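# Hang the lantern on the rail by its red wire

## Task

Using its red wire, suspend the lantern from the rail so that it hangs free and touches nothing on the table.

## Robot and tools

ROBOT. Two six-joint FANUC CRX-5iA arms, left_arm and right_arm, each carrying a Robotiq 2F-85 two-finger gripper and a wrist camera. Scene frame: origin at table-top height, halfway between the nominal bases; +z up, +x out across the table, left_arm on the +y side (arm names say nothing about image sides). Measured bases: left_arm at (-0.016, +0.329, +0.048) m, right_arm at (+0.059, -0.400, +0.048) m, each turned very slightly about z.

FRAMES. Each arm's reported hand pose, velocities, targets and wrist-camera pose are in that arm's own base frame. Fixed cameras and the table use the scene frame. Gripper axes: fingers point along its +z and open and close along its y; a block juts about 10 cm toward its +x. end_effector_position is the spot between the pads when shut; fingertips reach about 19 mm past it when closed and 6 mm when fully open.

THE 18-NUMBER ROW (shared by execute_actions and move). Always all 18 numbers, each in [-1, 1], even if one arm stays put. Order: left_arm dx, dy, dz, rx, ry, rz, then left gripper position, force_limit, speed; then the same nine for right_arm. The six pose numbers are offsets, not poses: they count from that arm's Hand target as it stood when the action or move began, along that arm's base axes. 1.0 = 0.6 m for dx/dy/dz and 180 degrees for rotation; rx, ry, rz form one rotation vector turning about the Hand target's position. A translation longer than 1.0 is scaled down along its line. Every row in one action or move counts from that same start, not from the row before, so sending the same offset in a new call moves the arm further. Six zeros mean: command the current Hand target again. The three gripper numbers are absolute settings: position +1 = fully open (85 mm), about -0.8 = pads touching, -1 = close until blocked. speed: about 20 mm/s at -1, 85 at 0, 150 at +1. force_limit with speed sets grip strength (slow close at -1 gives roughly 30 N per pad, at +1 about 100 N; a fast close from a centimetre or more wider gives 120 to 245 N). Both begin at +1. To keep a gripper unchanged, resend its last three numbers; a 0 is a real command.

TOOLS.
- execute_actions(actions, cameras): actions is a list of actions; each action is a list of up to 15 rows, one per 1/30 s step; a short action repeats its last row. An empty list returns the full state plus all images. cameras: list of names, ["all"], or [] for none.
- move(target, speed, blend, stop_force, zero, blocking, cameras): straight-line paths toward one row or a list of up to 15 rows, all offsets from the Hand targets at the start of the move. speed is the top path speed in m/s, 0.002 to 1 (default 0.25); rotation allowed up to twice that in rad/s; one value or one per target. blend (m) rounds corners in a list; 0 stops at each. stop_force (N, 12 to 80, one for both arms) ends an arm's path once its estimated push against its motion exceeds that; unreliable when the gripper rotates or near singular poses; leave it out when backing away from a contact. zero (default true) re-zeroes the force estimate before moving. blocking=false returns after about 0.5 s while the move continues (not allowed with stop_force). Paths never avoid obstacles and stop after 10 s. In a list, keep the gripper numbers the same in every row.
- wait(seconds): 0 to 10; arms hold their last commands.
- stop(): brakes a running move; fingers keep going.
- zoom_image(camera, region): region [x0, y0, x1, y1] in pixels of that camera's latest image, at most 504 by 504.
- read_manual(section): only "licences".
- finished_scene(scene): the current scene's number; ends it permanently, so call only when the lantern hangs stably on its own.

RESULTS. end_effector_position (m) and end_effector_quat_wxyz per arm, in its base frame. Hand target: the last commanded pose after clipping, the base for the next offsets; the gripper may rest short of it, and a new command (even zeros) asks for it again. Tool commands: current gripper commands. object_status: 0 moving, 1 blocked while opening, 2 blocked while closing (a grip), 3 reached the requested position or pads met. position_measured in counts: 3 open, ~78 = 60 mm, 130 = 40 mm, 180 = 20 mm, 230 = pads meet. Joint velocities "within noise" means at rest. Flange force: outside force along the gripper's x y z, held weight included, somewhat noisy, or "no reading". A move adds a "move:" line: done, off_target, moving, held, fault, with limits=paced (pose clipped) or limits=held (steps withheld). MOTOR HOT warns of heating; OVER-TEMPERATURE FAULT brakes that arm for 30 to 60 s or more.

MOTION LIMITS. Each control step clips the command to within 70 mm and 16 degrees of the measured pose. Joint target rates are capped (2.62 rad/s waist and shoulder, 3.14 elbow, 3.93 wrist joints). A clearance check holds back commands bringing the arms too close, but may not prevent contact.

FAULTS AND WHAT TO AVOID. Contact torque at a joint's limit (wrist joints only 19.8, 22.6, 23.8 N m; held weight counts) or 150 N outside force stops that arm for 10 s. The arms are stiff: aiming even slightly beyond a firm contact can trigger this; approach slowly. Do not drop the lantern, release it while it swings, slam or shove things, squeeze hard on something still resting on the table, or let anything fall or leave the table. Keep the arms from pressing on each other and never close one gripper on the other's fingers. Long stretched-out holding heats motors.

CAMERAS. cam_high, cam_low, cam_pegs, cam_rail, cam_left_wrist, cam_right_wrist, each 672x504, calibration given in OpenCV form; fixed cameras may be off by up to about 2.3 degrees and 9 mm.

Each tool is called after ">>>" by a JSON object that holds its "fn" and its "kwargs".

## Session

>>> {"fn": "execute_actions", "kwargs": {"actions": []}}

Scene clock: 0.00 s.
left_arm: end_effector_position=(+0.1018, -0.4239, +0.2066) position_measured=3 object_status=3 end_effector_quat_wxyz=(-0.384, +0.033, +0.921, -0.048) | right_arm: end_effector_position=(+0.5576, +0.0937, +0.0884) position_measured=3 object_status=3 end_effector_quat_wxyz=(-0.287, +0.225, +0.899, +0.242)
Joint positions: left_arm=[-0.675 0.247 -0.272 0.52 -1.671 0.488] | right_arm=[0.033 0.753 0.526 -0.633 -1.791 -0.52]
Joint velocities: within noise
Flange force (N): no reading
Hand target: left_arm +0.1018, -0.4239, +0.2066; -0.384, +0.033, +0.921, -0.048 | right_arm +0.5576, +0.0937, +0.0884; -0.287, +0.225, +0.899, +0.242
Tool commands: left_gripper/position=+1.0 left_gripper/force_limit=+1.0 left_gripper/speed=+1.0 right_gripper/position=+1.0 right_gripper/force_limit=+1.0 right_gripper/speed=+1.0

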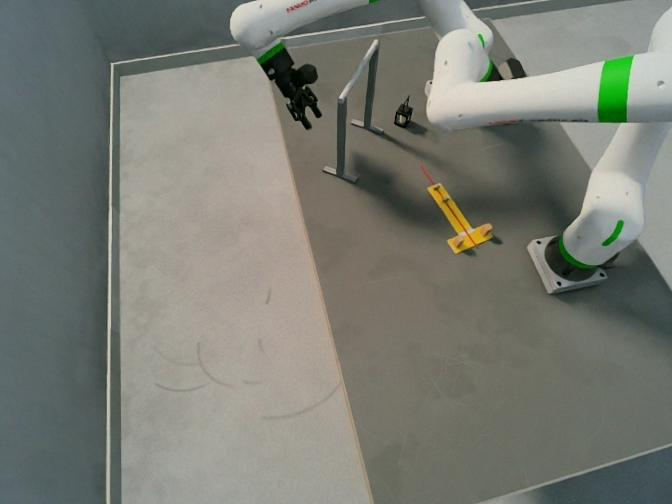

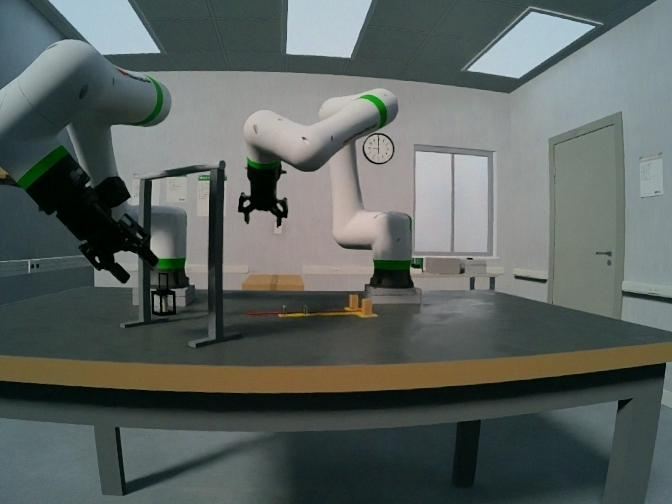

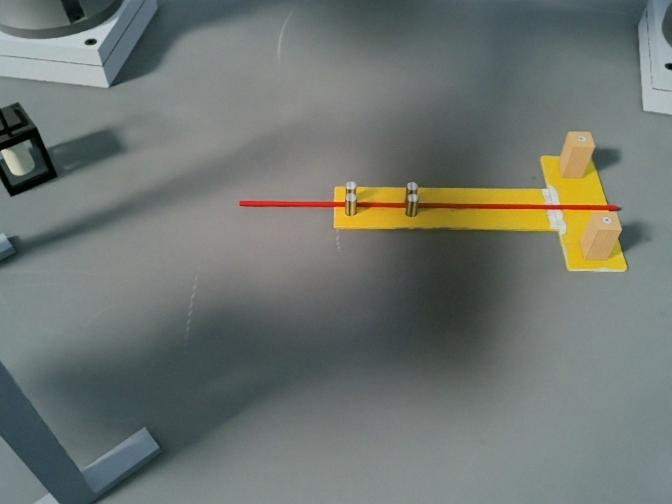

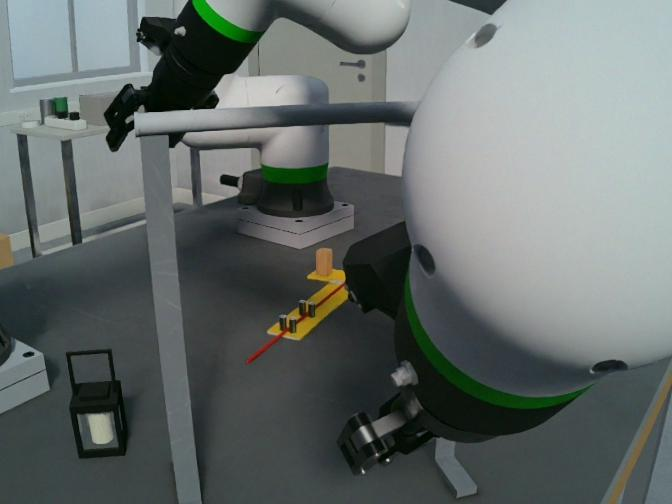

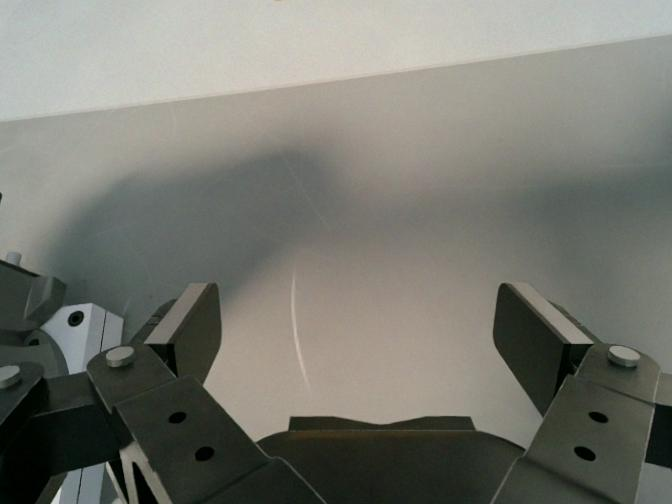

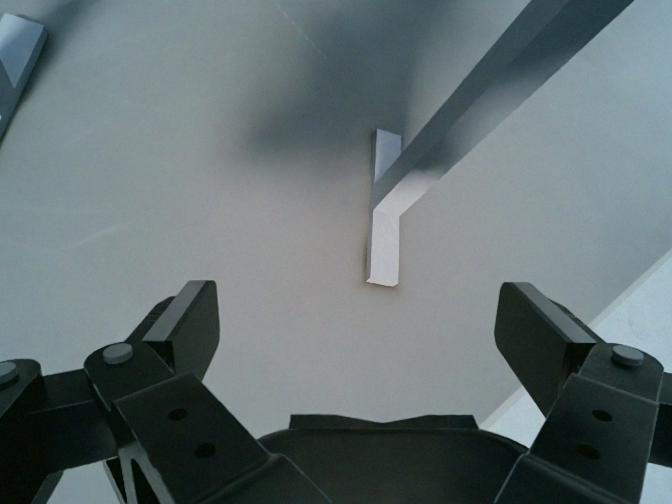

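>>> {"fn": "zoom_image", "kwargs": {"camera": "cam_pegs", "region": [220, 110, 660, 290]}}

>>> {"fn": "zoom_image", "kwargs": {"camera": "cam_rail", "region": [30, 90, 430, 480]}}

>>> {"fn": "zoom_image", "kwargs": {"camera": "cam_low", "region": [110, 150, 400, 360]}}

>>> {"fn": "zoom_image", "kwargs": {"camera": "cam_high", "region": [300, 20, 520, 270]}}

Scaled by 1.145 from the camera's 672x504 image, which has a finer 960x720 frame.

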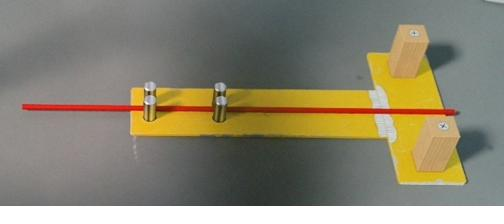

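Scaled by 1.260 from the camera's 672x504 image, which has a finer 960x720 frame.

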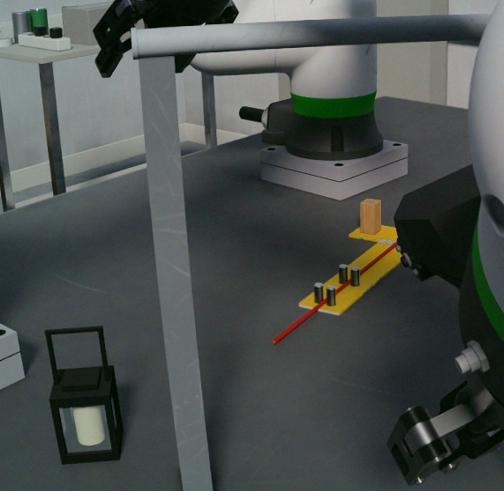

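Scaled by 1.738 from the camera's 672x504 image, which has a finer 960x720 frame.

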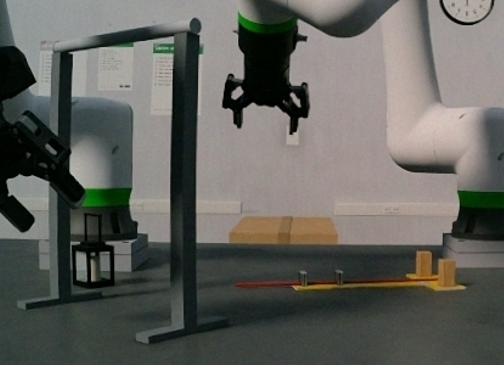

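Scaled by 2.016 from the camera's 672x504 image, which has a finer 960x720 frame.

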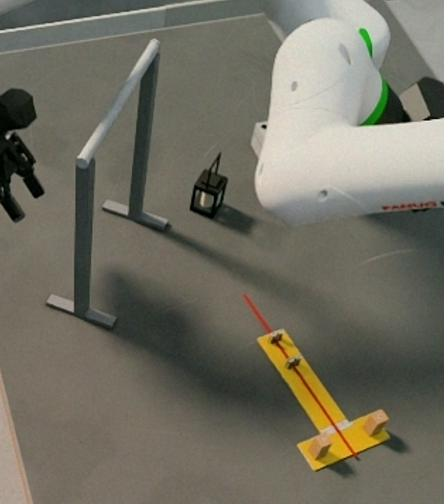

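>>> {"fn": "move", "kwargs": {"target": [[0.4,0.25,0.3,0,0,0,1,1,1,0,0,0.55,0,0,0,1,1,1],[0.45,0.85,0.3,0,0,0,1,1,1,-0.2,0.1,0.55,-0.125,-0.02,-0.14,1,1,1],[0.45,0.85,0.3,0,0,0,1,1,1,-0.528,0.325,0.1,-0.2505,-0.041,-0.28,1,1,1]], "blend": [0.05,0.05,0], "cameras": ["all"]}}

Scene clock: 8.10 s.
left_arm: end_effector_position=(+0.3718, +0.0861, +0.3866) position_measured=3 object_status=3 end_effector_quat_wxyz=(-0.384, +0.033, +0.921, -0.048) | right_arm: end_effector_position=(+0.2408, +0.2887, +0.1485) position_measured=3 object_status=3 end_effector_quat_wxyz=(+0.000, +0.651, +0.759, +0.000)
Joint positions: left_arm=[0.38 0.403 0.608 -0.359 -2.52 -0.663] | right_arm=[1.229 -0.139 -0.447 0 -1.263 -2.646]
Flange force (N): left_arm=[1.6 -2.3 5.5] | right_arm=[5.7 1.4 -1.4]
Hand target: left_arm +0.3718, +0.0861, +0.3866; -0.384, +0.033, +0.921, -0.048 | right_arm +0.2408, +0.2887, +0.1484; +0.000, +0.651, +0.759, +0.000
Off the commanded pose: left_arm 0.000 m, 0 deg | right_arm 0.000 m, 0 deg.
move: done
camera_calibration:
cam_left_wrist: T_world_to_cam=[[0.0342243, 0.993757, -0.10619, -0.05674], [0.897222, -0.0773559, -0.434752, -0.140749], [-0.440252, -0.0803966, -0.894268, 0.647088], [0, 0, 0, 1]] pos_world=[0.413106, 0.0975217, 0.511454]
cam_right_wrist: T_world_to_cam=[[0.987653, 0.152466, 0.0359859, -0.278752], [0.132703, -0.936347, 0.32503, 0.206528], [0.0832514, -0.316242, -0.945019, 0.340822], [0, 0, 0, 1]] pos_world=[0.219529, 0.343664, 0.264986]

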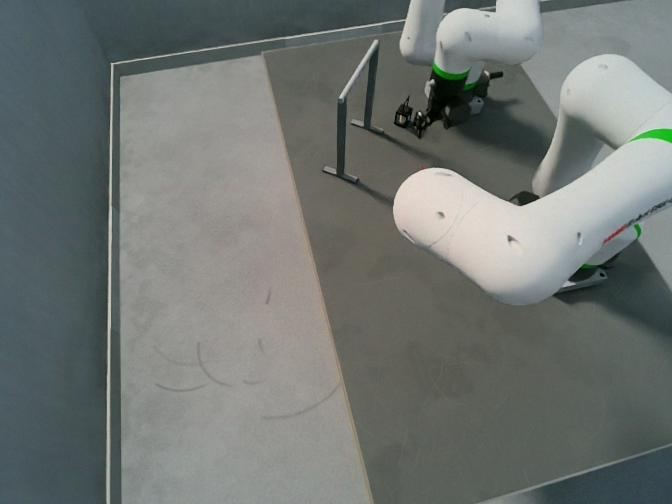

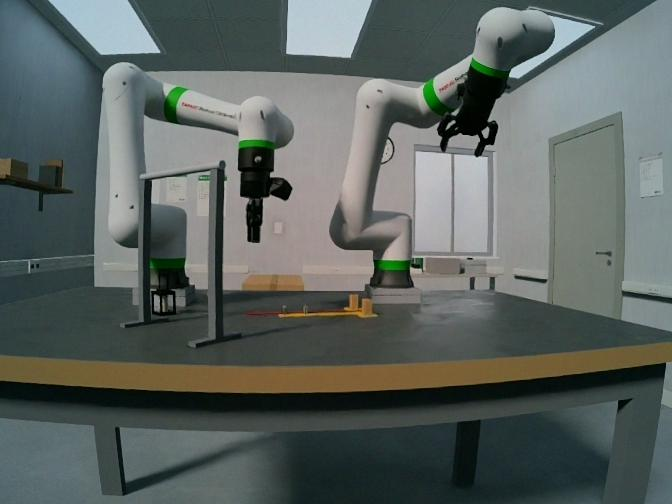

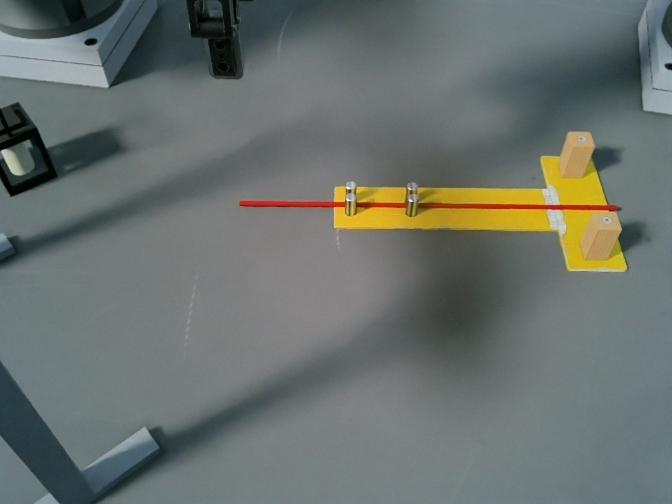

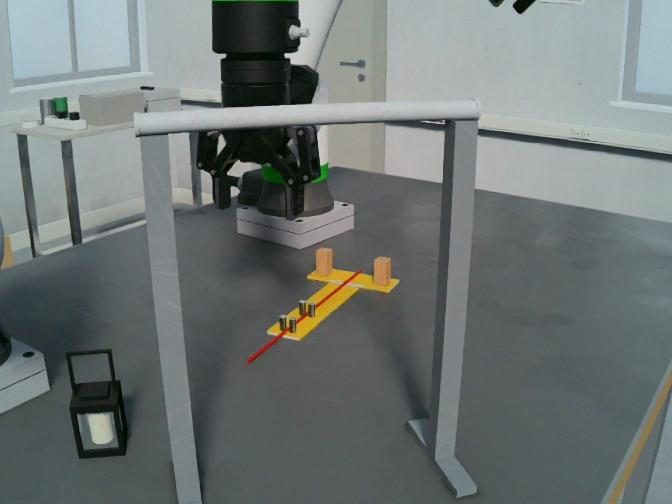

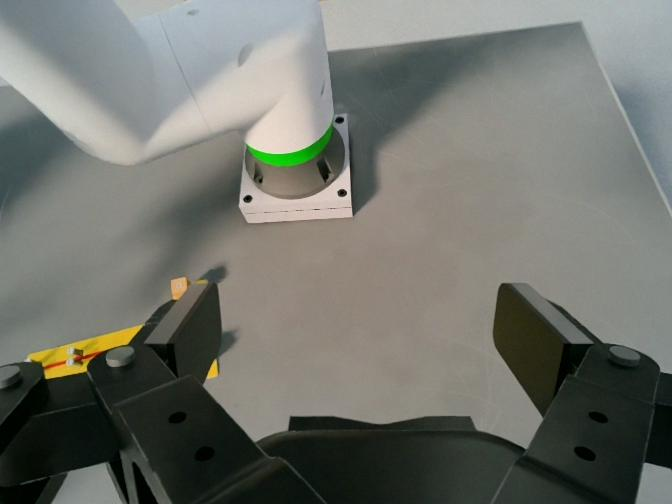

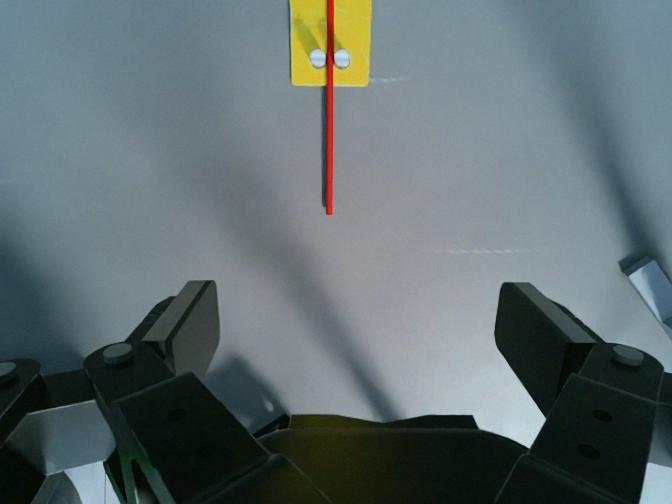

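>>> {"fn": "move", "kwargs": {"target": [[0,0,0,0,0,0,1,1,1,0,0.003,-0.28,0,0,0,1,1,1],[0,0,0,0,0,0,1,1,1,0,0.003,-0.28,0,0,0,-1,0,-1]], "cameras": ["cam_pegs","cam_right_wrist"]}}

Scene clock: 14.43 s.
left_arm: end_effector_position=(+0.3718, +0.0861, +0.3866) position_measured=3 object_status=3 end_effector_quat_wxyz=(-0.384, +0.033, +0.921, -0.048) | right_arm: end_effector_position=(+0.2408, +0.2905, -0.0196) position_measured=231 object_status=0 end_effector_quat_wxyz=(+0.000, +0.651, +0.759, +0.000)
Joint positions: left_arm=[0.38 0.403 0.608 -0.359 -2.52 -0.663] | right_arm=[1.23 0.112 -0.659 0 -0.8 -2.648]
Flange force (N): left_arm=[1.0 -2.4 5.7] | right_arm=[6.2 2.2 2.1]
Hand target: left_arm +0.3718, +0.0861, +0.3866; -0.384, +0.033, +0.921, -0.048 | right_arm +0.2408, +0.2905, -0.0196; +0.000, +0.651, +0.759, +0.000
Off the commanded pose: left_arm 0.000 m, 0 deg | right_arm 0.000 m, 0 deg.
move: done
camera_calibration:
cam_right_wrist: T_world_to_cam=[[0.987638, 0.152575, 0.0359478, -0.273027], [0.132818, -0.93633, 0.325032, 0.26288], [0.0832508, -0.31624, -0.945019, 0.182659], [0, 0, 0, 1]] pos_world=[0.21953, 0.345564, 0.0969863]
Images, in order (width x height): cam_pegs 672x504, cam_right_wrist 672x504.

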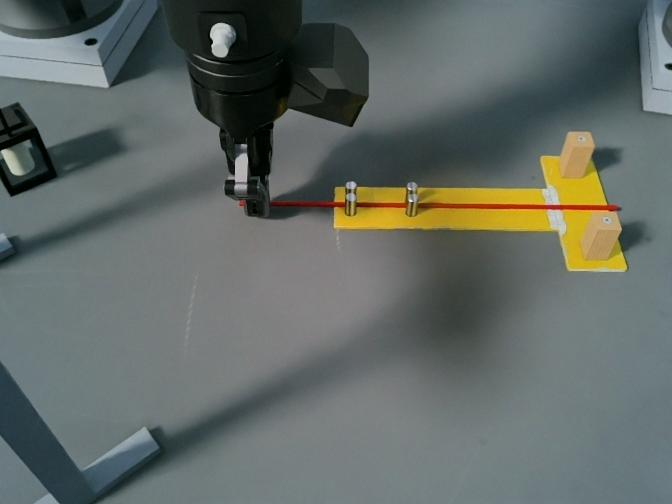

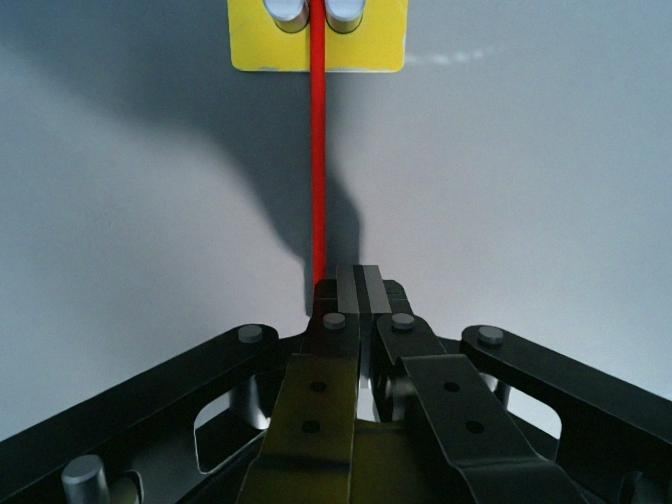

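>>> {"fn": "move", "kwargs": {"target": [[0,0,0,0,0,0,1,1,1,0,0,0.04,0,0,0,1,0,1],[0,0,0,0,0,0,1,1,1,-0.011,0,0.04,0,0,0,1,0,1]]}}

>>> {"fn": "move", "kwargs": {"target": [0,0,0,0,0,0,1,1,1,0,0,-0.0535,0,0,0,1,0,1], "speed": 0.03, "stop_force": 12}}

>>> {"fn": "move", "kwargs": {"target": [0,0,0,0,0,0,1,1,1,0,0,0,0,0,0,-1,0,-1], "cameras": ["cam_pegs","cam_right_wrist"]}}

Scene clock: 15.83 s.
left_arm: end_effector_position=(+0.3718, +0.0861, +0.3866) position_measured=3 object_status=3 end_effector_quat_wxyz=(-0.384, +0.033, +0.921, -0.048) | right_arm: end_effector_position=(+0.2342, +0.2905, +0.0044) position_measured=3 object_status=3 end_effector_quat_wxyz=(+0.000, +0.651, +0.759, +0.000)
Joint positions: left_arm=[0.38 0.403 0.608 -0.359 -2.52 -0.663] | right_arm=[1.248 0.052 -0.649 0 -0.869 -2.665]
Flange force (N): left_arm=[1.6 -2.4 5.5] | right_arm=[6.5 2.2 1.5]
Hand target: left_arm +0.3718, +0.0861, +0.3866; -0.384, +0.033, +0.921, -0.048 | right_arm +0.2342, +0.2905, +0.0044; +0.000, +0.651, +0.759, +0.000
Off the commanded pose: left_arm 0.000 m, 0 deg | right_arm 0.000 m, 0 deg.
move: done

Scene clock: 17.63 s.
left_arm: end_effector_position=(+0.3718, +0.0861, +0.3866) position_measured=3 object_status=3 end_effector_quat_wxyz=(-0.384, +0.033, +0.921, -0.048) | right_arm: end_effector_position=(+0.2342, +0.2905, -0.0277) position_measured=3 object_status=3 end_effector_quat_wxyz=(+0.000, +0.651, +0.759, +0.000)
Joint positions: left_arm=[0.38 0.403 0.608 -0.359 -2.52 -0.663] | right_arm=[1.248 0.12 -0.676 0 -0.775 -2.665]
Flange force (N): left_arm=[1.1 -2.2 5.9] | right_arm=[5.7 2.3 2.2]
Hand target: left_arm +0.3718, +0.0861, +0.3866; -0.384, +0.033, +0.921, -0.048 | right_arm +0.2342, +0.2905, -0.0277; +0.000, +0.651, +0.759, +0.000
Off the commanded pose: left_arm 0.000 m, 0 deg | right_arm 0.000 m, 0 deg.
move: done

Scene clock: 22.33 s.
left_arm: end_effector_position=(+0.3718, +0.0861, +0.3866) position_measured=3 object_status=3 end_effector_quat_wxyz=(-0.384, +0.033, +0.921, -0.048) | right_arm: end_effector_position=(+0.2342, +0.2905, -0.0277) position_measured=226 object_status=0 end_effector_quat_wxyz=(+0.000, +0.651, +0.759, +0.000)
Joint positions: left_arm=[0.38 0.403 0.608 -0.359 -2.52 -0.663] | right_arm=[1.248 0.12 -0.676 0 -0.775 -2.665]
Flange force (N): left_arm=[1.7 -2.4 5.7] | right_arm=[4.4 3.1 -31.2]
Hand target: left_arm +0.3718, +0.0861, +0.3866; -0.384, +0.033, +0.921, -0.048 | right_arm +0.2342, +0.2905, -0.0277; +0.000, +0.651, +0.759, +0.000
Off the commanded pose: left_arm 0.000 m, 0 deg | right_arm 0.000 m, 0 deg.
move: done
camera_calibration:
cam_right_wrist: T_world_to_cam=[[0.987638, 0.152575, 0.0359478, -0.266217], [0.132818, -0.93633, 0.325032, 0.26639], [0.0832508, -0.31624, -0.945019, 0.175554], [0, 0, 0, 1]] pos_world=[0.21293, 0.345564, 0.0888863]
Images, in order (width x height): cam_pegs 672x504, cam_right_wrist 672x504.

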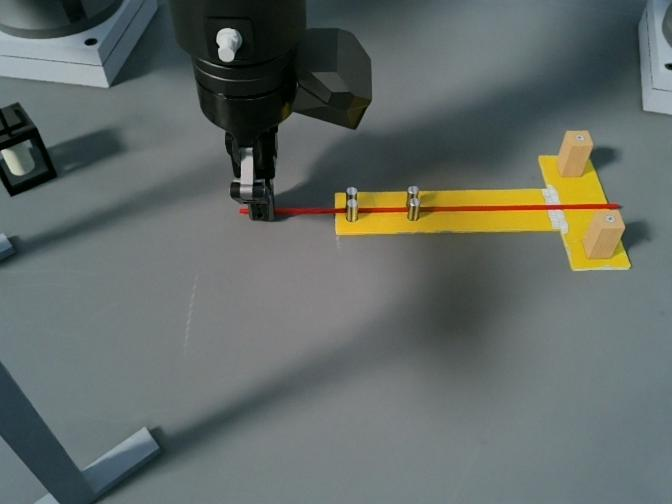

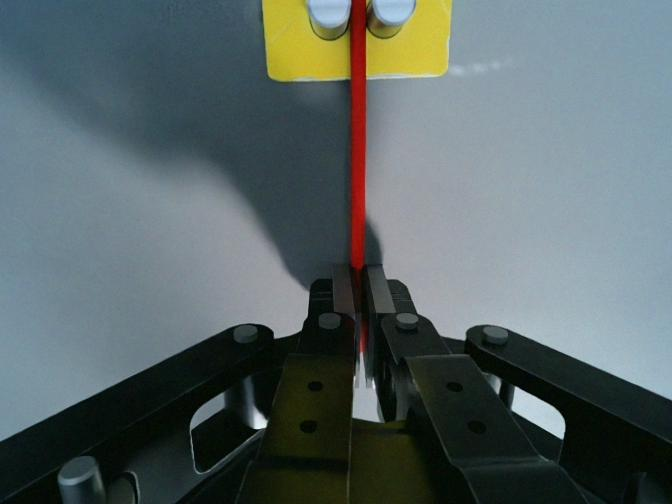

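>>> {"fn": "move", "kwargs": {"target": [-0.122,-0.3657,-0.44,-0.1419,-0.2307,-0.385,1,1,1,0,0,0.005,0,0,0,-1,0,-1], "cameras": ["cam_pegs","cam_left_wrist"]}}

Scene clock: 26.40 s.
left_arm: end_effector_position=(+0.2986, -0.1334, +0.1226) position_measured=3 object_status=3 end_effector_quat_wxyz=(+0.000, +0.626, +0.780, +0.000) | right_arm: end_effector_position=(+0.2342, +0.2905, -0.0247) position_measured=226 object_status=2 end_effector_quat_wxyz=(+0.000, +0.651, +0.759, +0.000)
Joint positions: left_arm=[-0.011 -0.258 -0.605 0.001 -1.222 -1.343] | right_arm=[1.248 0.113 -0.674 0 -0.784 -2.665]
Flange force (N): left_arm=[1.5 -3.2 -0.4] | right_arm=[6.2 2.1 2.7]
Hand target: left_arm +0.2986, -0.1333, +0.1226; +0.000, +0.626, +0.780, +0.000 | right_arm +0.2342, +0.2905, -0.0247; +0.000, +0.651, +0.759, +0.000
Off the commanded pose: left_arm 0.000 m, 0 deg | right_arm 0.000 m, 0 deg.
move: done
camera_calibration:
cam_left_wrist: T_world_to_cam=[[0.976715, 0.214108, 0.0135907, -0.264279], [0.197777, -0.923144, 0.329682, -0.204484], [0.0831337, -0.319318, -0.943994, 0.179103], [0, 0, 0, 1]] pos_world=[0.283678, -0.0749936, 0.240079]
Images, in order (width x height): cam_pegs 672x504, cam_left_wrist 672x504.

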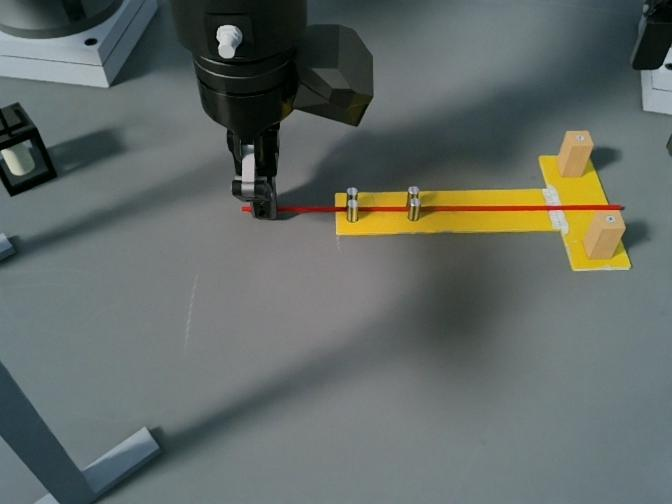

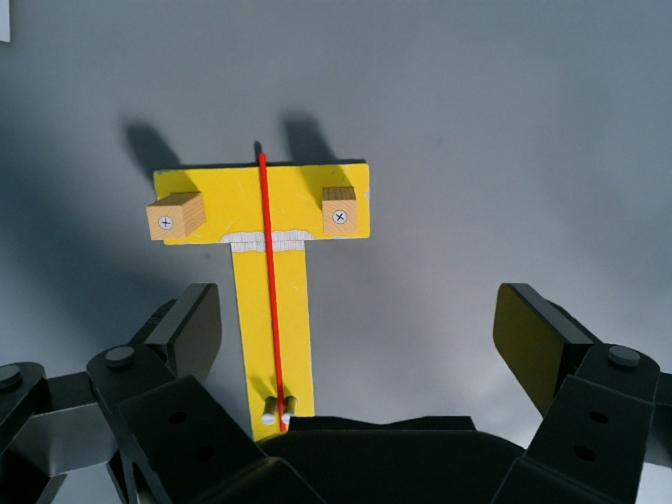

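>>> {"fn": "move", "kwargs": {"target": [[0.003,0,-0.23,0,0,0,1,1,1,0,0,0,0,0,0,-1,0,-1],[0.003,0,-0.23,0,0,0,-1,-1,-1,0,0,0,0,0,0,-1,0,-1]], "cameras": ["cam_pegs","cam_left_wrist"]}}

Scene clock: 31.30 s.
left_arm: end_effector_position=(+0.3005, -0.1333, -0.0153) position_measured=180 object_status=0 end_effector_quat_wxyz=(+0.001, +0.626, +0.780, +0.000) | right_arm: end_effector_position=(+0.2342, +0.2905, -0.0247) position_measured=226 object_status=2 end_effector_quat_wxyz=(+0.000, +0.651, +0.759, +0.000)
Joint positions: left_arm=[-0.01 -0.021 -0.786 0.001 -0.804 -1.344] | right_arm=[1.248 0.113 -0.674 0 -0.784 -2.665]
Flange force (N): left_arm=[0.4 -1.9 -6.3] | right_arm=[6.4 1.6 2.4]
Hand target: left_arm +0.3004, -0.1333, -0.0154; +0.000, +0.626, +0.780, +0.000 | right_arm +0.2342, +0.2905, -0.0247; +0.000, +0.651, +0.759, +0.000
Off the commanded pose: left_arm 0.000 m, 0 deg | right_arm 0.000 m, 0 deg.
move: done
camera_calibration:
cam_left_wrist: T_world_to_cam=[[0.976682, 0.214254, 0.0137228, -0.264154], [0.197862, -0.92308, 0.329808, -0.159376], [0.08333, -0.319402, -0.943948, 0.0486164], [0, 0, 0, 1]] pos_world=[0.285477, -0.0749923, 0.10208]
Images, in order (width x height): cam_pegs 672x504, cam_left_wrist 672x504.

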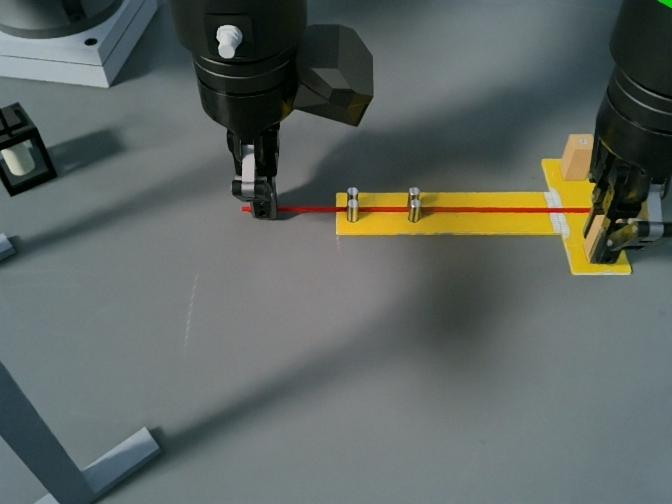

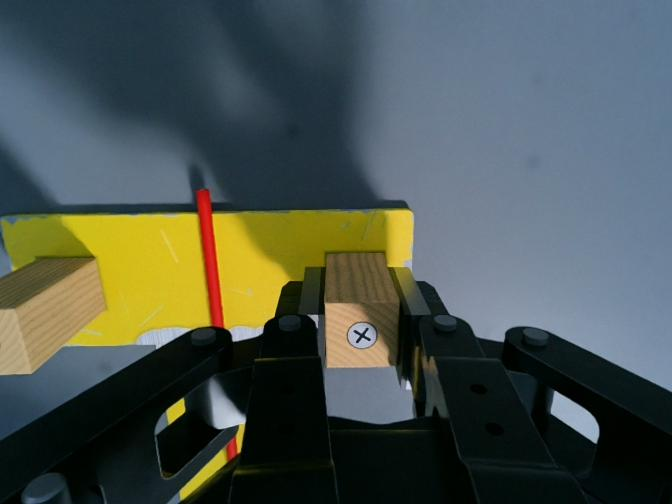

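>>> {"fn": "move", "kwargs": {"target": [[0,0,0,0,0,0,-1,-1,-1,0.0592,0.0277,0.003,0,0,0.1667,-1,0,-1],[0,0,0,0,0,0,-1,-1,-1,0.0958,0.0775,0.004,0,0,0.333,-1,0,-1],[0,0,0,0,0,0,-1,-1,-1,0.1025,0.1363,0.008,0,0,0.5,-1,0,-1]], "blend": 0.01, "speed": 0.08, "cameras": ["cam_pegs","cam_right_wrist"]}}

Scene clock: 42.43 s.
left_arm: end_effector_position=(+0.3004, -0.1333, -0.0154) position_measured=180 object_status=2 end_effector_quat_wxyz=(+0.000, +0.626, +0.780, +0.000) | right_arm: end_effector_position=(+0.2957, +0.3723, -0.0199) position_measured=226 object_status=2 end_effector_quat_wxyz=(+0.000, -0.077, +0.997, +0.000)
Joint positions: left_arm=[-0.01 -0.021 -0.786 0.001 -0.804 -1.344] | right_arm=[1.177 0.327 -0.385 0 -0.859 -1.023]
Flange force (N): left_arm=[4.0 0.1 -9.9] | right_arm=[-3.0 2.5 4.9]
Hand target: left_arm +0.3004, -0.1333, -0.0154; +0.000, +0.626, +0.780, +0.000 | right_arm +0.2957, +0.3723, -0.0199; +0.000, -0.077, +0.997, +0.000
Off the commanded pose: left_arm 0.000 m, 0 deg | right_arm 0.000 m, 0 deg.
move: done
camera_calibration:
cam_right_wrist: T_world_to_cam=[[-0.152575, 0.987638, 0.0359478, -0.313352], [0.93633, 0.132818, 0.325032, -0.303351], [0.31624, 0.0832508, -0.945019, -0.0139435], [0, 0, 0, 1]] pos_world=[0.240636, 0.35093, 0.0966863]
Images, in order (width x height): cam_pegs 672x504, cam_right_wrist 672x504.

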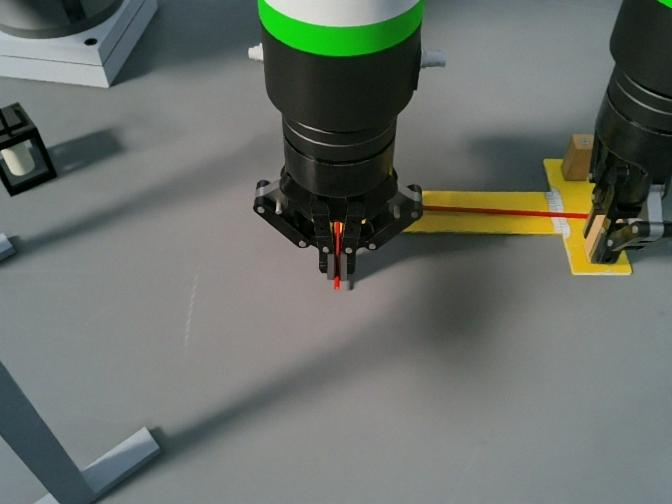

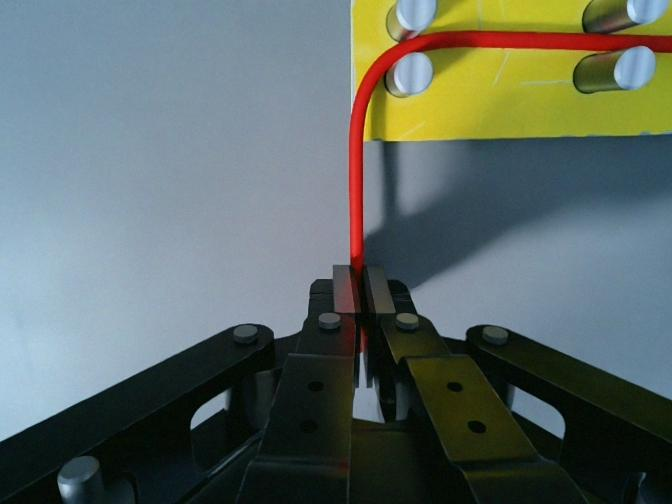

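>>> {"fn": "move", "kwargs": {"target": [[0,0,0,0,0,0,-1,-1,-1,-0.0225,0.0515,0.003,0,0,0.1667,-1,0,-1],[0,0,0,0,0,0,-1,-1,-1,-0.0653,0.0828,0.005,0,0,0.333,-1,0,-1]], "blend": 0.01, "speed": 0.08, "cameras": ["cam_pegs","cam_right_wrist"]}}

Scene clock: 49.57 s.
left_arm: end_effector_position=(+0.3004, -0.1333, -0.0154) position_measured=180 object_status=2 end_effector_quat_wxyz=(+0.000, +0.626, +0.780, +0.000) | right_arm: end_effector_position=(+0.2565, +0.4220, -0.0169) position_measured=226 object_status=2 end_effector_quat_wxyz=(+0.000, -0.564, +0.825, +0.000)
Joint positions: left_arm=[-0.01 -0.021 -0.786 0.001 -0.804 -1.344] | right_arm=[1.291 0.36 -0.329 0 -0.882 -0.091]
Flange force (N): left_arm=[9.0 -6.6 -14.6] | right_arm=[-4.7 -3.8 6.1]
Hand target: left_arm +0.3004, -0.1333, -0.0154; +0.000, +0.626, +0.780, +0.000 | right_arm +0.2565, +0.4220, -0.0169; +0.000, -0.564, +0.825, +0.000
Off the commanded pose: left_arm 0.000 m, 0 deg | right_arm 0.000 m, 0 deg.
move: done
camera_calibration:
cam_right_wrist: T_world_to_cam=[[-0.9312, 0.362734, 0.0359184, 0.094897], [0.354116, 0.876888, 0.325067, -0.43895], [0.0864165, 0.315422, -0.945009, -0.0418972], [0, 0, 0, 1]] pos_world=[0.247428, 0.363703, 0.0996865]
Images, in order (width x height): cam_pegs 672x504, cam_right_wrist 672x504.

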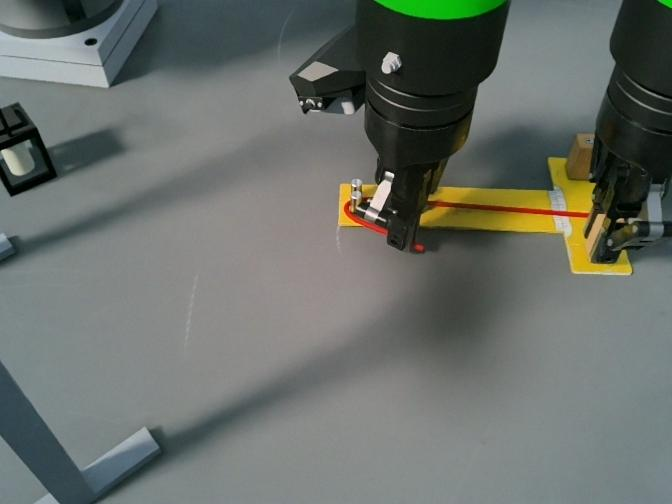

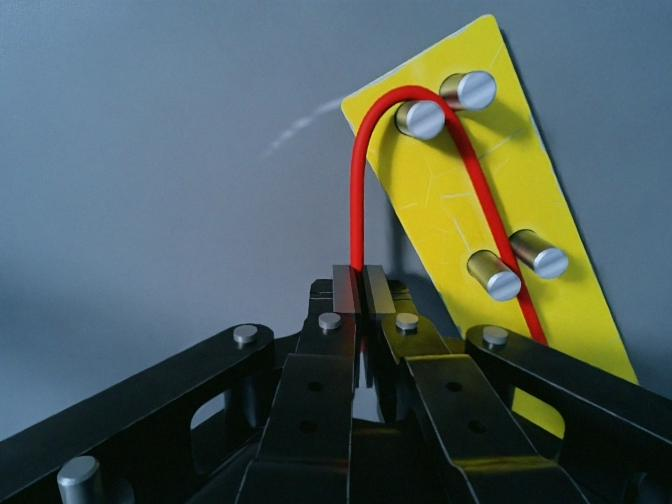

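>>> {"fn": "move", "kwargs": {"target": [0,0,0,0,0,0,-1,-1,-1,0.0163,-0.102,0.0,0,0,0,-1,0,-1], "speed": 0.06, "cameras": ["cam_pegs","cam_right_wrist"]}}

Scene clock: 51.13 s.
left_arm: end_effector_position=(+0.3004, -0.1333, -0.0154) position_measured=180 object_status=2 end_effector_quat_wxyz=(+0.000, +0.626, +0.780, +0.000) | right_arm: end_effector_position=(+0.2663, +0.3608, -0.0169) position_measured=226 object_status=2 end_effector_quat_wxyz=(+0.000, -0.564, +0.825, +0.000)
Joint positions: left_arm=[-0.01 -0.021 -0.786 0.001 -0.804 -1.344] | right_arm=[1.229 0.265 -0.46 0 -0.845 -0.03]
Flange force (N): left_arm=[0.7 -3.2 -0.2] | right_arm=[-5.6 1.7 1.9]
Hand target: left_arm +0.3004, -0.1333, -0.0154; +0.000, +0.626, +0.780, +0.000 | right_arm +0.2663, +0.3608, -0.0169; +0.000, -0.564, +0.825, +0.000
Off the commanded pose: left_arm 0.000 m, 0 deg | right_arm 0.000 m, 0 deg.
move: done
camera_calibration:
cam_right_wrist: T_world_to_cam=[[-0.931208, 0.362706, 0.0360068, 0.126224], [0.354121, 0.876899, 0.325034, -0.388756], [0.0863174, 0.315425, -0.945017, -0.0234152], [0, 0, 0, 1]] pos_world=[0.257228, 0.302503, 0.0996861]
Images, in order (width x height): cam_pegs 672x504, cam_right_wrist 672x504.

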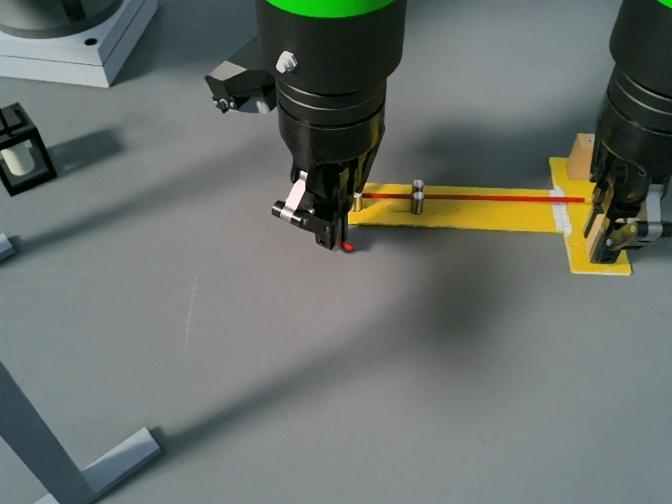

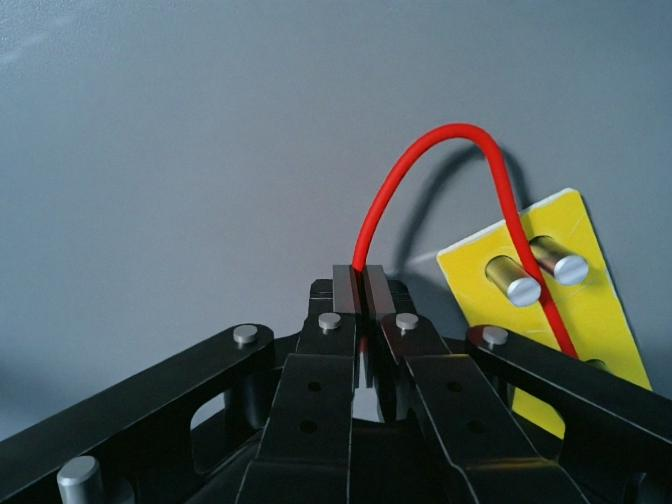

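>>> {"fn": "move", "kwargs": {"target": [0,0,0,0,0,0,-1,-1,-1,0.0055,-0.034,0.0,0,0,0,-1,0,-1], "speed": 0.06}}

>>> {"fn": "move", "kwargs": {"target": [[0,0,0,0,0,0,-1,-1,-1,0,0,0,0,0,0,0,0,-1],[0,0,0,0,0,0,-1,-1,-1,0,0,0.25,0,0,0,0,0,-1],[0,0,0,0,0,0,-1,-1,-1,0,-0.2,0.25,0,0,0,1,0,-1]], "cameras": ["cam_pegs","cam_right_wrist"]}}

Scene clock: 52.37 s.
left_arm: end_effector_position=(+0.3004, -0.1333, -0.0154) position_measured=180 object_status=2 end_effector_quat_wxyz=(+0.000, +0.626, +0.780, +0.000) | right_arm: end_effector_position=(+0.2696, +0.3404, -0.0169) position_measured=226 object_status=2 end_effector_quat_wxyz=(+0.000, -0.564, +0.825, +0.000)
Joint positions: left_arm=[-0.01 -0.021 -0.786 0.001 -0.804 -1.344] | right_arm=[1.205 0.234 -0.501 0 -0.836 -0.005]
Flange force (N): left_arm=[0.6 -3.0 -0.1] | right_arm=[-7.1 0.2 2.7]
Hand target: left_arm +0.3004, -0.1333, -0.0154; +0.000, +0.626, +0.780, +0.000 | right_arm +0.2696, +0.3404, -0.0169; +0.000, -0.564, +0.825, +0.000
Off the commanded pose: left_arm 0.000 m, 0 deg | right_arm 0.000 m, 0 deg.
move: done

Scene clock: 59.00 s.
left_arm: end_effector_position=(+0.3004, -0.1333, -0.0154) position_measured=180 object_status=2 end_effector_quat_wxyz=(+0.000, +0.626, +0.780, +0.000) | right_arm: end_effector_position=(+0.2696, +0.2204, +0.1331) position_measured=3 object_status=0 end_effector_quat_wxyz=(+0.000, -0.564, +0.825, +0.000)
Joint positions: left_arm=[-0.01 -0.021 -0.786 0.001 -0.804 -1.344] | right_arm=[1.068 -0.205 -0.538 0 -1.237 0.132]
Flange force (N): left_arm=[0.6 -3.0 -0.8] | right_arm=[-5.5 0.8 -1.6]
Hand target: left_arm +0.3004, -0.1333, -0.0154; +0.000, +0.626, +0.780, +0.000 | right_arm +0.2696, +0.2204, +0.1331; +0.000, -0.564, +0.825, +0.000
Off the commanded pose: left_arm 0.000 m, 0 deg | right_arm 0.000 m, 0 deg.
move: done
camera_calibration:
cam_right_wrist: T_world_to_cam=[[-0.9312, 0.362734, 0.0359184, 0.174835], [0.354116, 0.876888, 0.325067, -0.315568], [0.0864165, 0.315422, -0.945009, 0.162311], [0, 0, 0, 1]] pos_world=[0.260528, 0.162103, 0.249686]
Images, in order (width x height): cam_pegs 672x504, cam_right_wrist 672x504.

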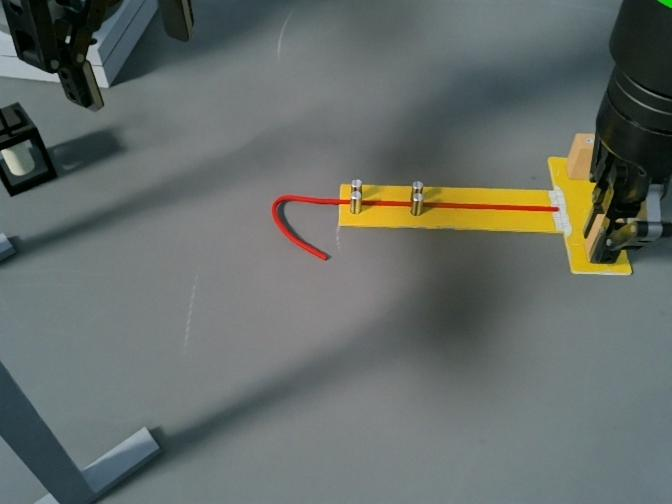

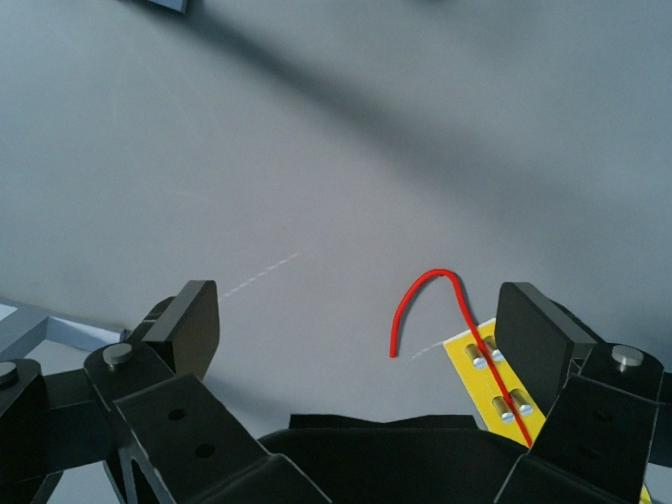

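>>> {"fn": "move", "kwargs": {"target": [[0,0,0,0,0,0,0.2,-1,-1,0,0,0,0,0,0,1,0,-1],[0,0,0.01,-0.163,-0.036,0,0.2,-1,-1,0,0,0,0,0,0,1,0,-1],[0,0,0.01,-0.163,-0.036,0,-1,-1,-1,0,0,0,0,0,0,1,0,-1]], "cameras": ["cam_pegs","cam_left_wrist"]}}

Scene clock: 64.73 s.
left_arm: end_effector_position=(+0.3004, -0.1333, -0.0094) position_measured=180 object_status=0 end_effector_quat_wxyz=(+0.203, +0.605, +0.753, -0.162) | right_arm: end_effector_position=(+0.2696, +0.2204, +0.1331) position_measured=3 object_status=3 end_effector_quat_wxyz=(+0.000, -0.564, +0.825, +0.000)
Joint positions: left_arm=[0.433 -0.09 -1.155 0.762 -0.789 -2.411] | right_arm=[1.068 -0.205 -0.538 0 -1.237 0.132]
Flange force (N): left_arm=[-3.2 -3.1 -5.4] | right_arm=[-5.9 0.4 -1.8]
Hand target: left_arm +0.3004, -0.1333, -0.0094; +0.203, +0.605, +0.753, -0.162 | right_arm +0.2696, +0.2204, +0.1331; +0.000, -0.564, +0.825, +0.000
Off the commanded pose: left_arm 0.000 m, 0 deg | right_arm 0.000 m, 0 deg.
move: done
camera_calibration:
cam_left_wrist: T_world_to_cam=[[0.975173, 0.221097, 0.0124117, -0.262801], [0.134995, -0.637971, 0.758135, -0.100439], [0.17554, -0.737637, -0.651979, -0.0264784], [0, 0, 0, 1]] pos_world=[0.274483, -0.025504, 0.0621445]
Images, in order (width x height): cam_pegs 672x504, cam_left_wrist 672x504.

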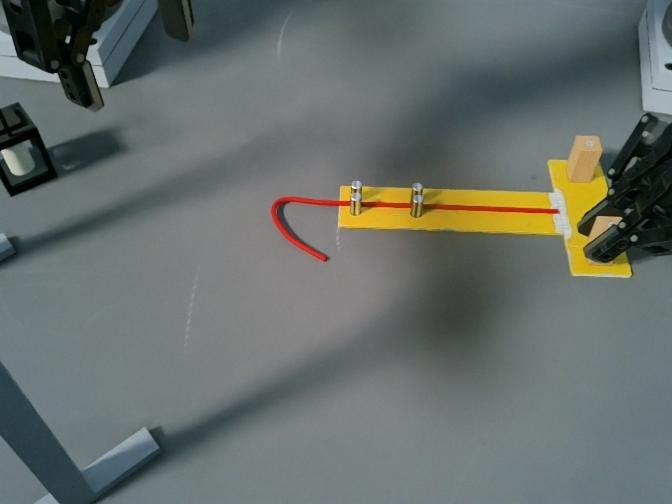

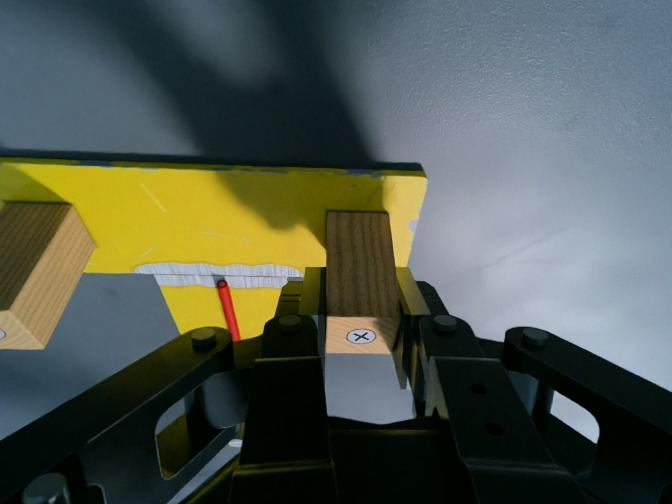

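>>> {"fn": "move", "kwargs": {"target": [[0,0,0,0,0,0,-1,-1,-1,-0.117,0.494,-0.08,0,0,0.1506,0,0,0],[0,0,0,0,0,0,-1,-1,-1,-0.117,0.494,-0.2585,0,0,0.1506,0,0,0],[0,0,0,0,0,0,-1,-1,-1,-0.117,0.494,-0.2585,0,0,0.1506,-1,0,-1]], "cameras": ["cam_pegs","cam_right_wrist"]}}

Scene clock: 67.37 s.
left_arm: end_effector_position=(+0.3004, -0.1333, -0.0094) position_measured=180 object_status=2 end_effector_quat_wxyz=(+0.203, +0.605, +0.753, -0.162) | right_arm: end_effector_position=(+0.2110, +0.4617, +0.0943) position_measured=129 object_status=3 end_effector_quat_wxyz=(-0.002, +0.713, -0.701, +0.000)
Joint positions: left_arm=[0.433 -0.09 -1.155 0.762 -0.789 -2.411] | right_arm=[1.402 0.24 -0.184 0.002 -1.143 0.185]
Flange force (N): left_arm=[-3.7 -2.5 -5.2] | right_arm=[-9.6 -1.7 0.3]
Hand target: left_arm +0.3004, -0.1333, -0.0094; +0.203, +0.605, +0.753, -0.162 | right_arm +0.2110, +0.4617, +0.0943; -0.002, +0.713, -0.701, +0.000 (not the last commanded pose)
Tool commands: left_gripper/position=-1.0 left_gripper/force_limit=-1.0 left_gripper/speed=-1.0 right_gripper/position=+0.0 right_gripper/force_limit=+0.0 right_gripper/speed=+0.0
Off the commanded pose: left_arm 0.000 m, 0 deg | right_arm 0.129 m, 5 deg.
move: held (right_arm; a check stopped the path); path passed 0 of 3 targets; target 3's new numbers were not sent; limits=held
pose unreachable (right arm): on one or more control steps of this call, first in action 0 (counted from 0), this arm could not follow its commanded pose, so it was not sent that pose on those steps. It may still have moved: this result reports where it is.
cause: moving toward the commanded pose would bring a part of the arm too close to another arm (a part of this arm just beyond joint 4 (forearm roll) and a part of the left arm just beyond its joint 2 (shoulder), 24 mm apart when this arm was first held).
camera_calibration:
cam_right_wrist: T_world_to_cam=[[-0.999298, -0.0164157, 0.0336749, 0.223715], [-0.00445945, 0.944617, 0.328143, -0.449654], [-0.0371966, 0.327763, -0.944028, 0.0748757], [0, 0, 0, 1]] pos_world=[0.224337, 0.403882, 0.210702]
Images, in order (width x height): cam_pegs 672x504, cam_right_wrist 672x504.

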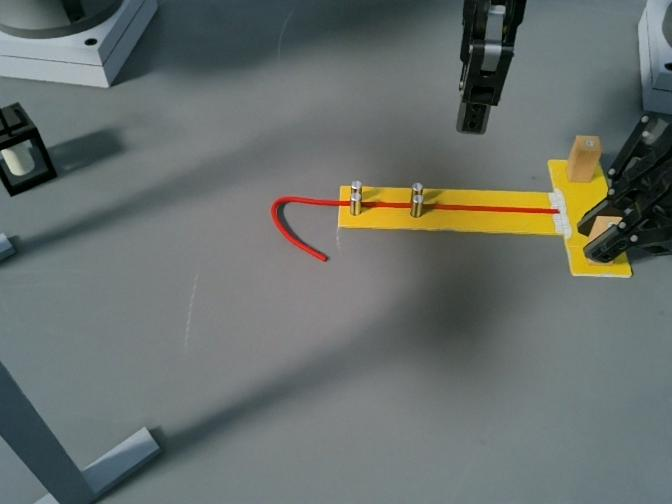

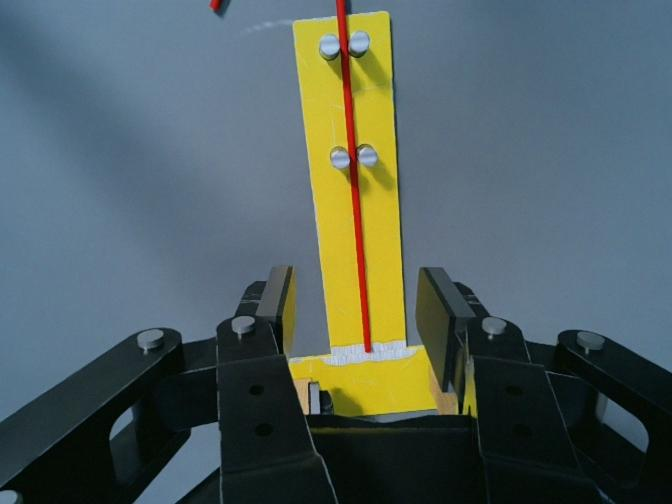

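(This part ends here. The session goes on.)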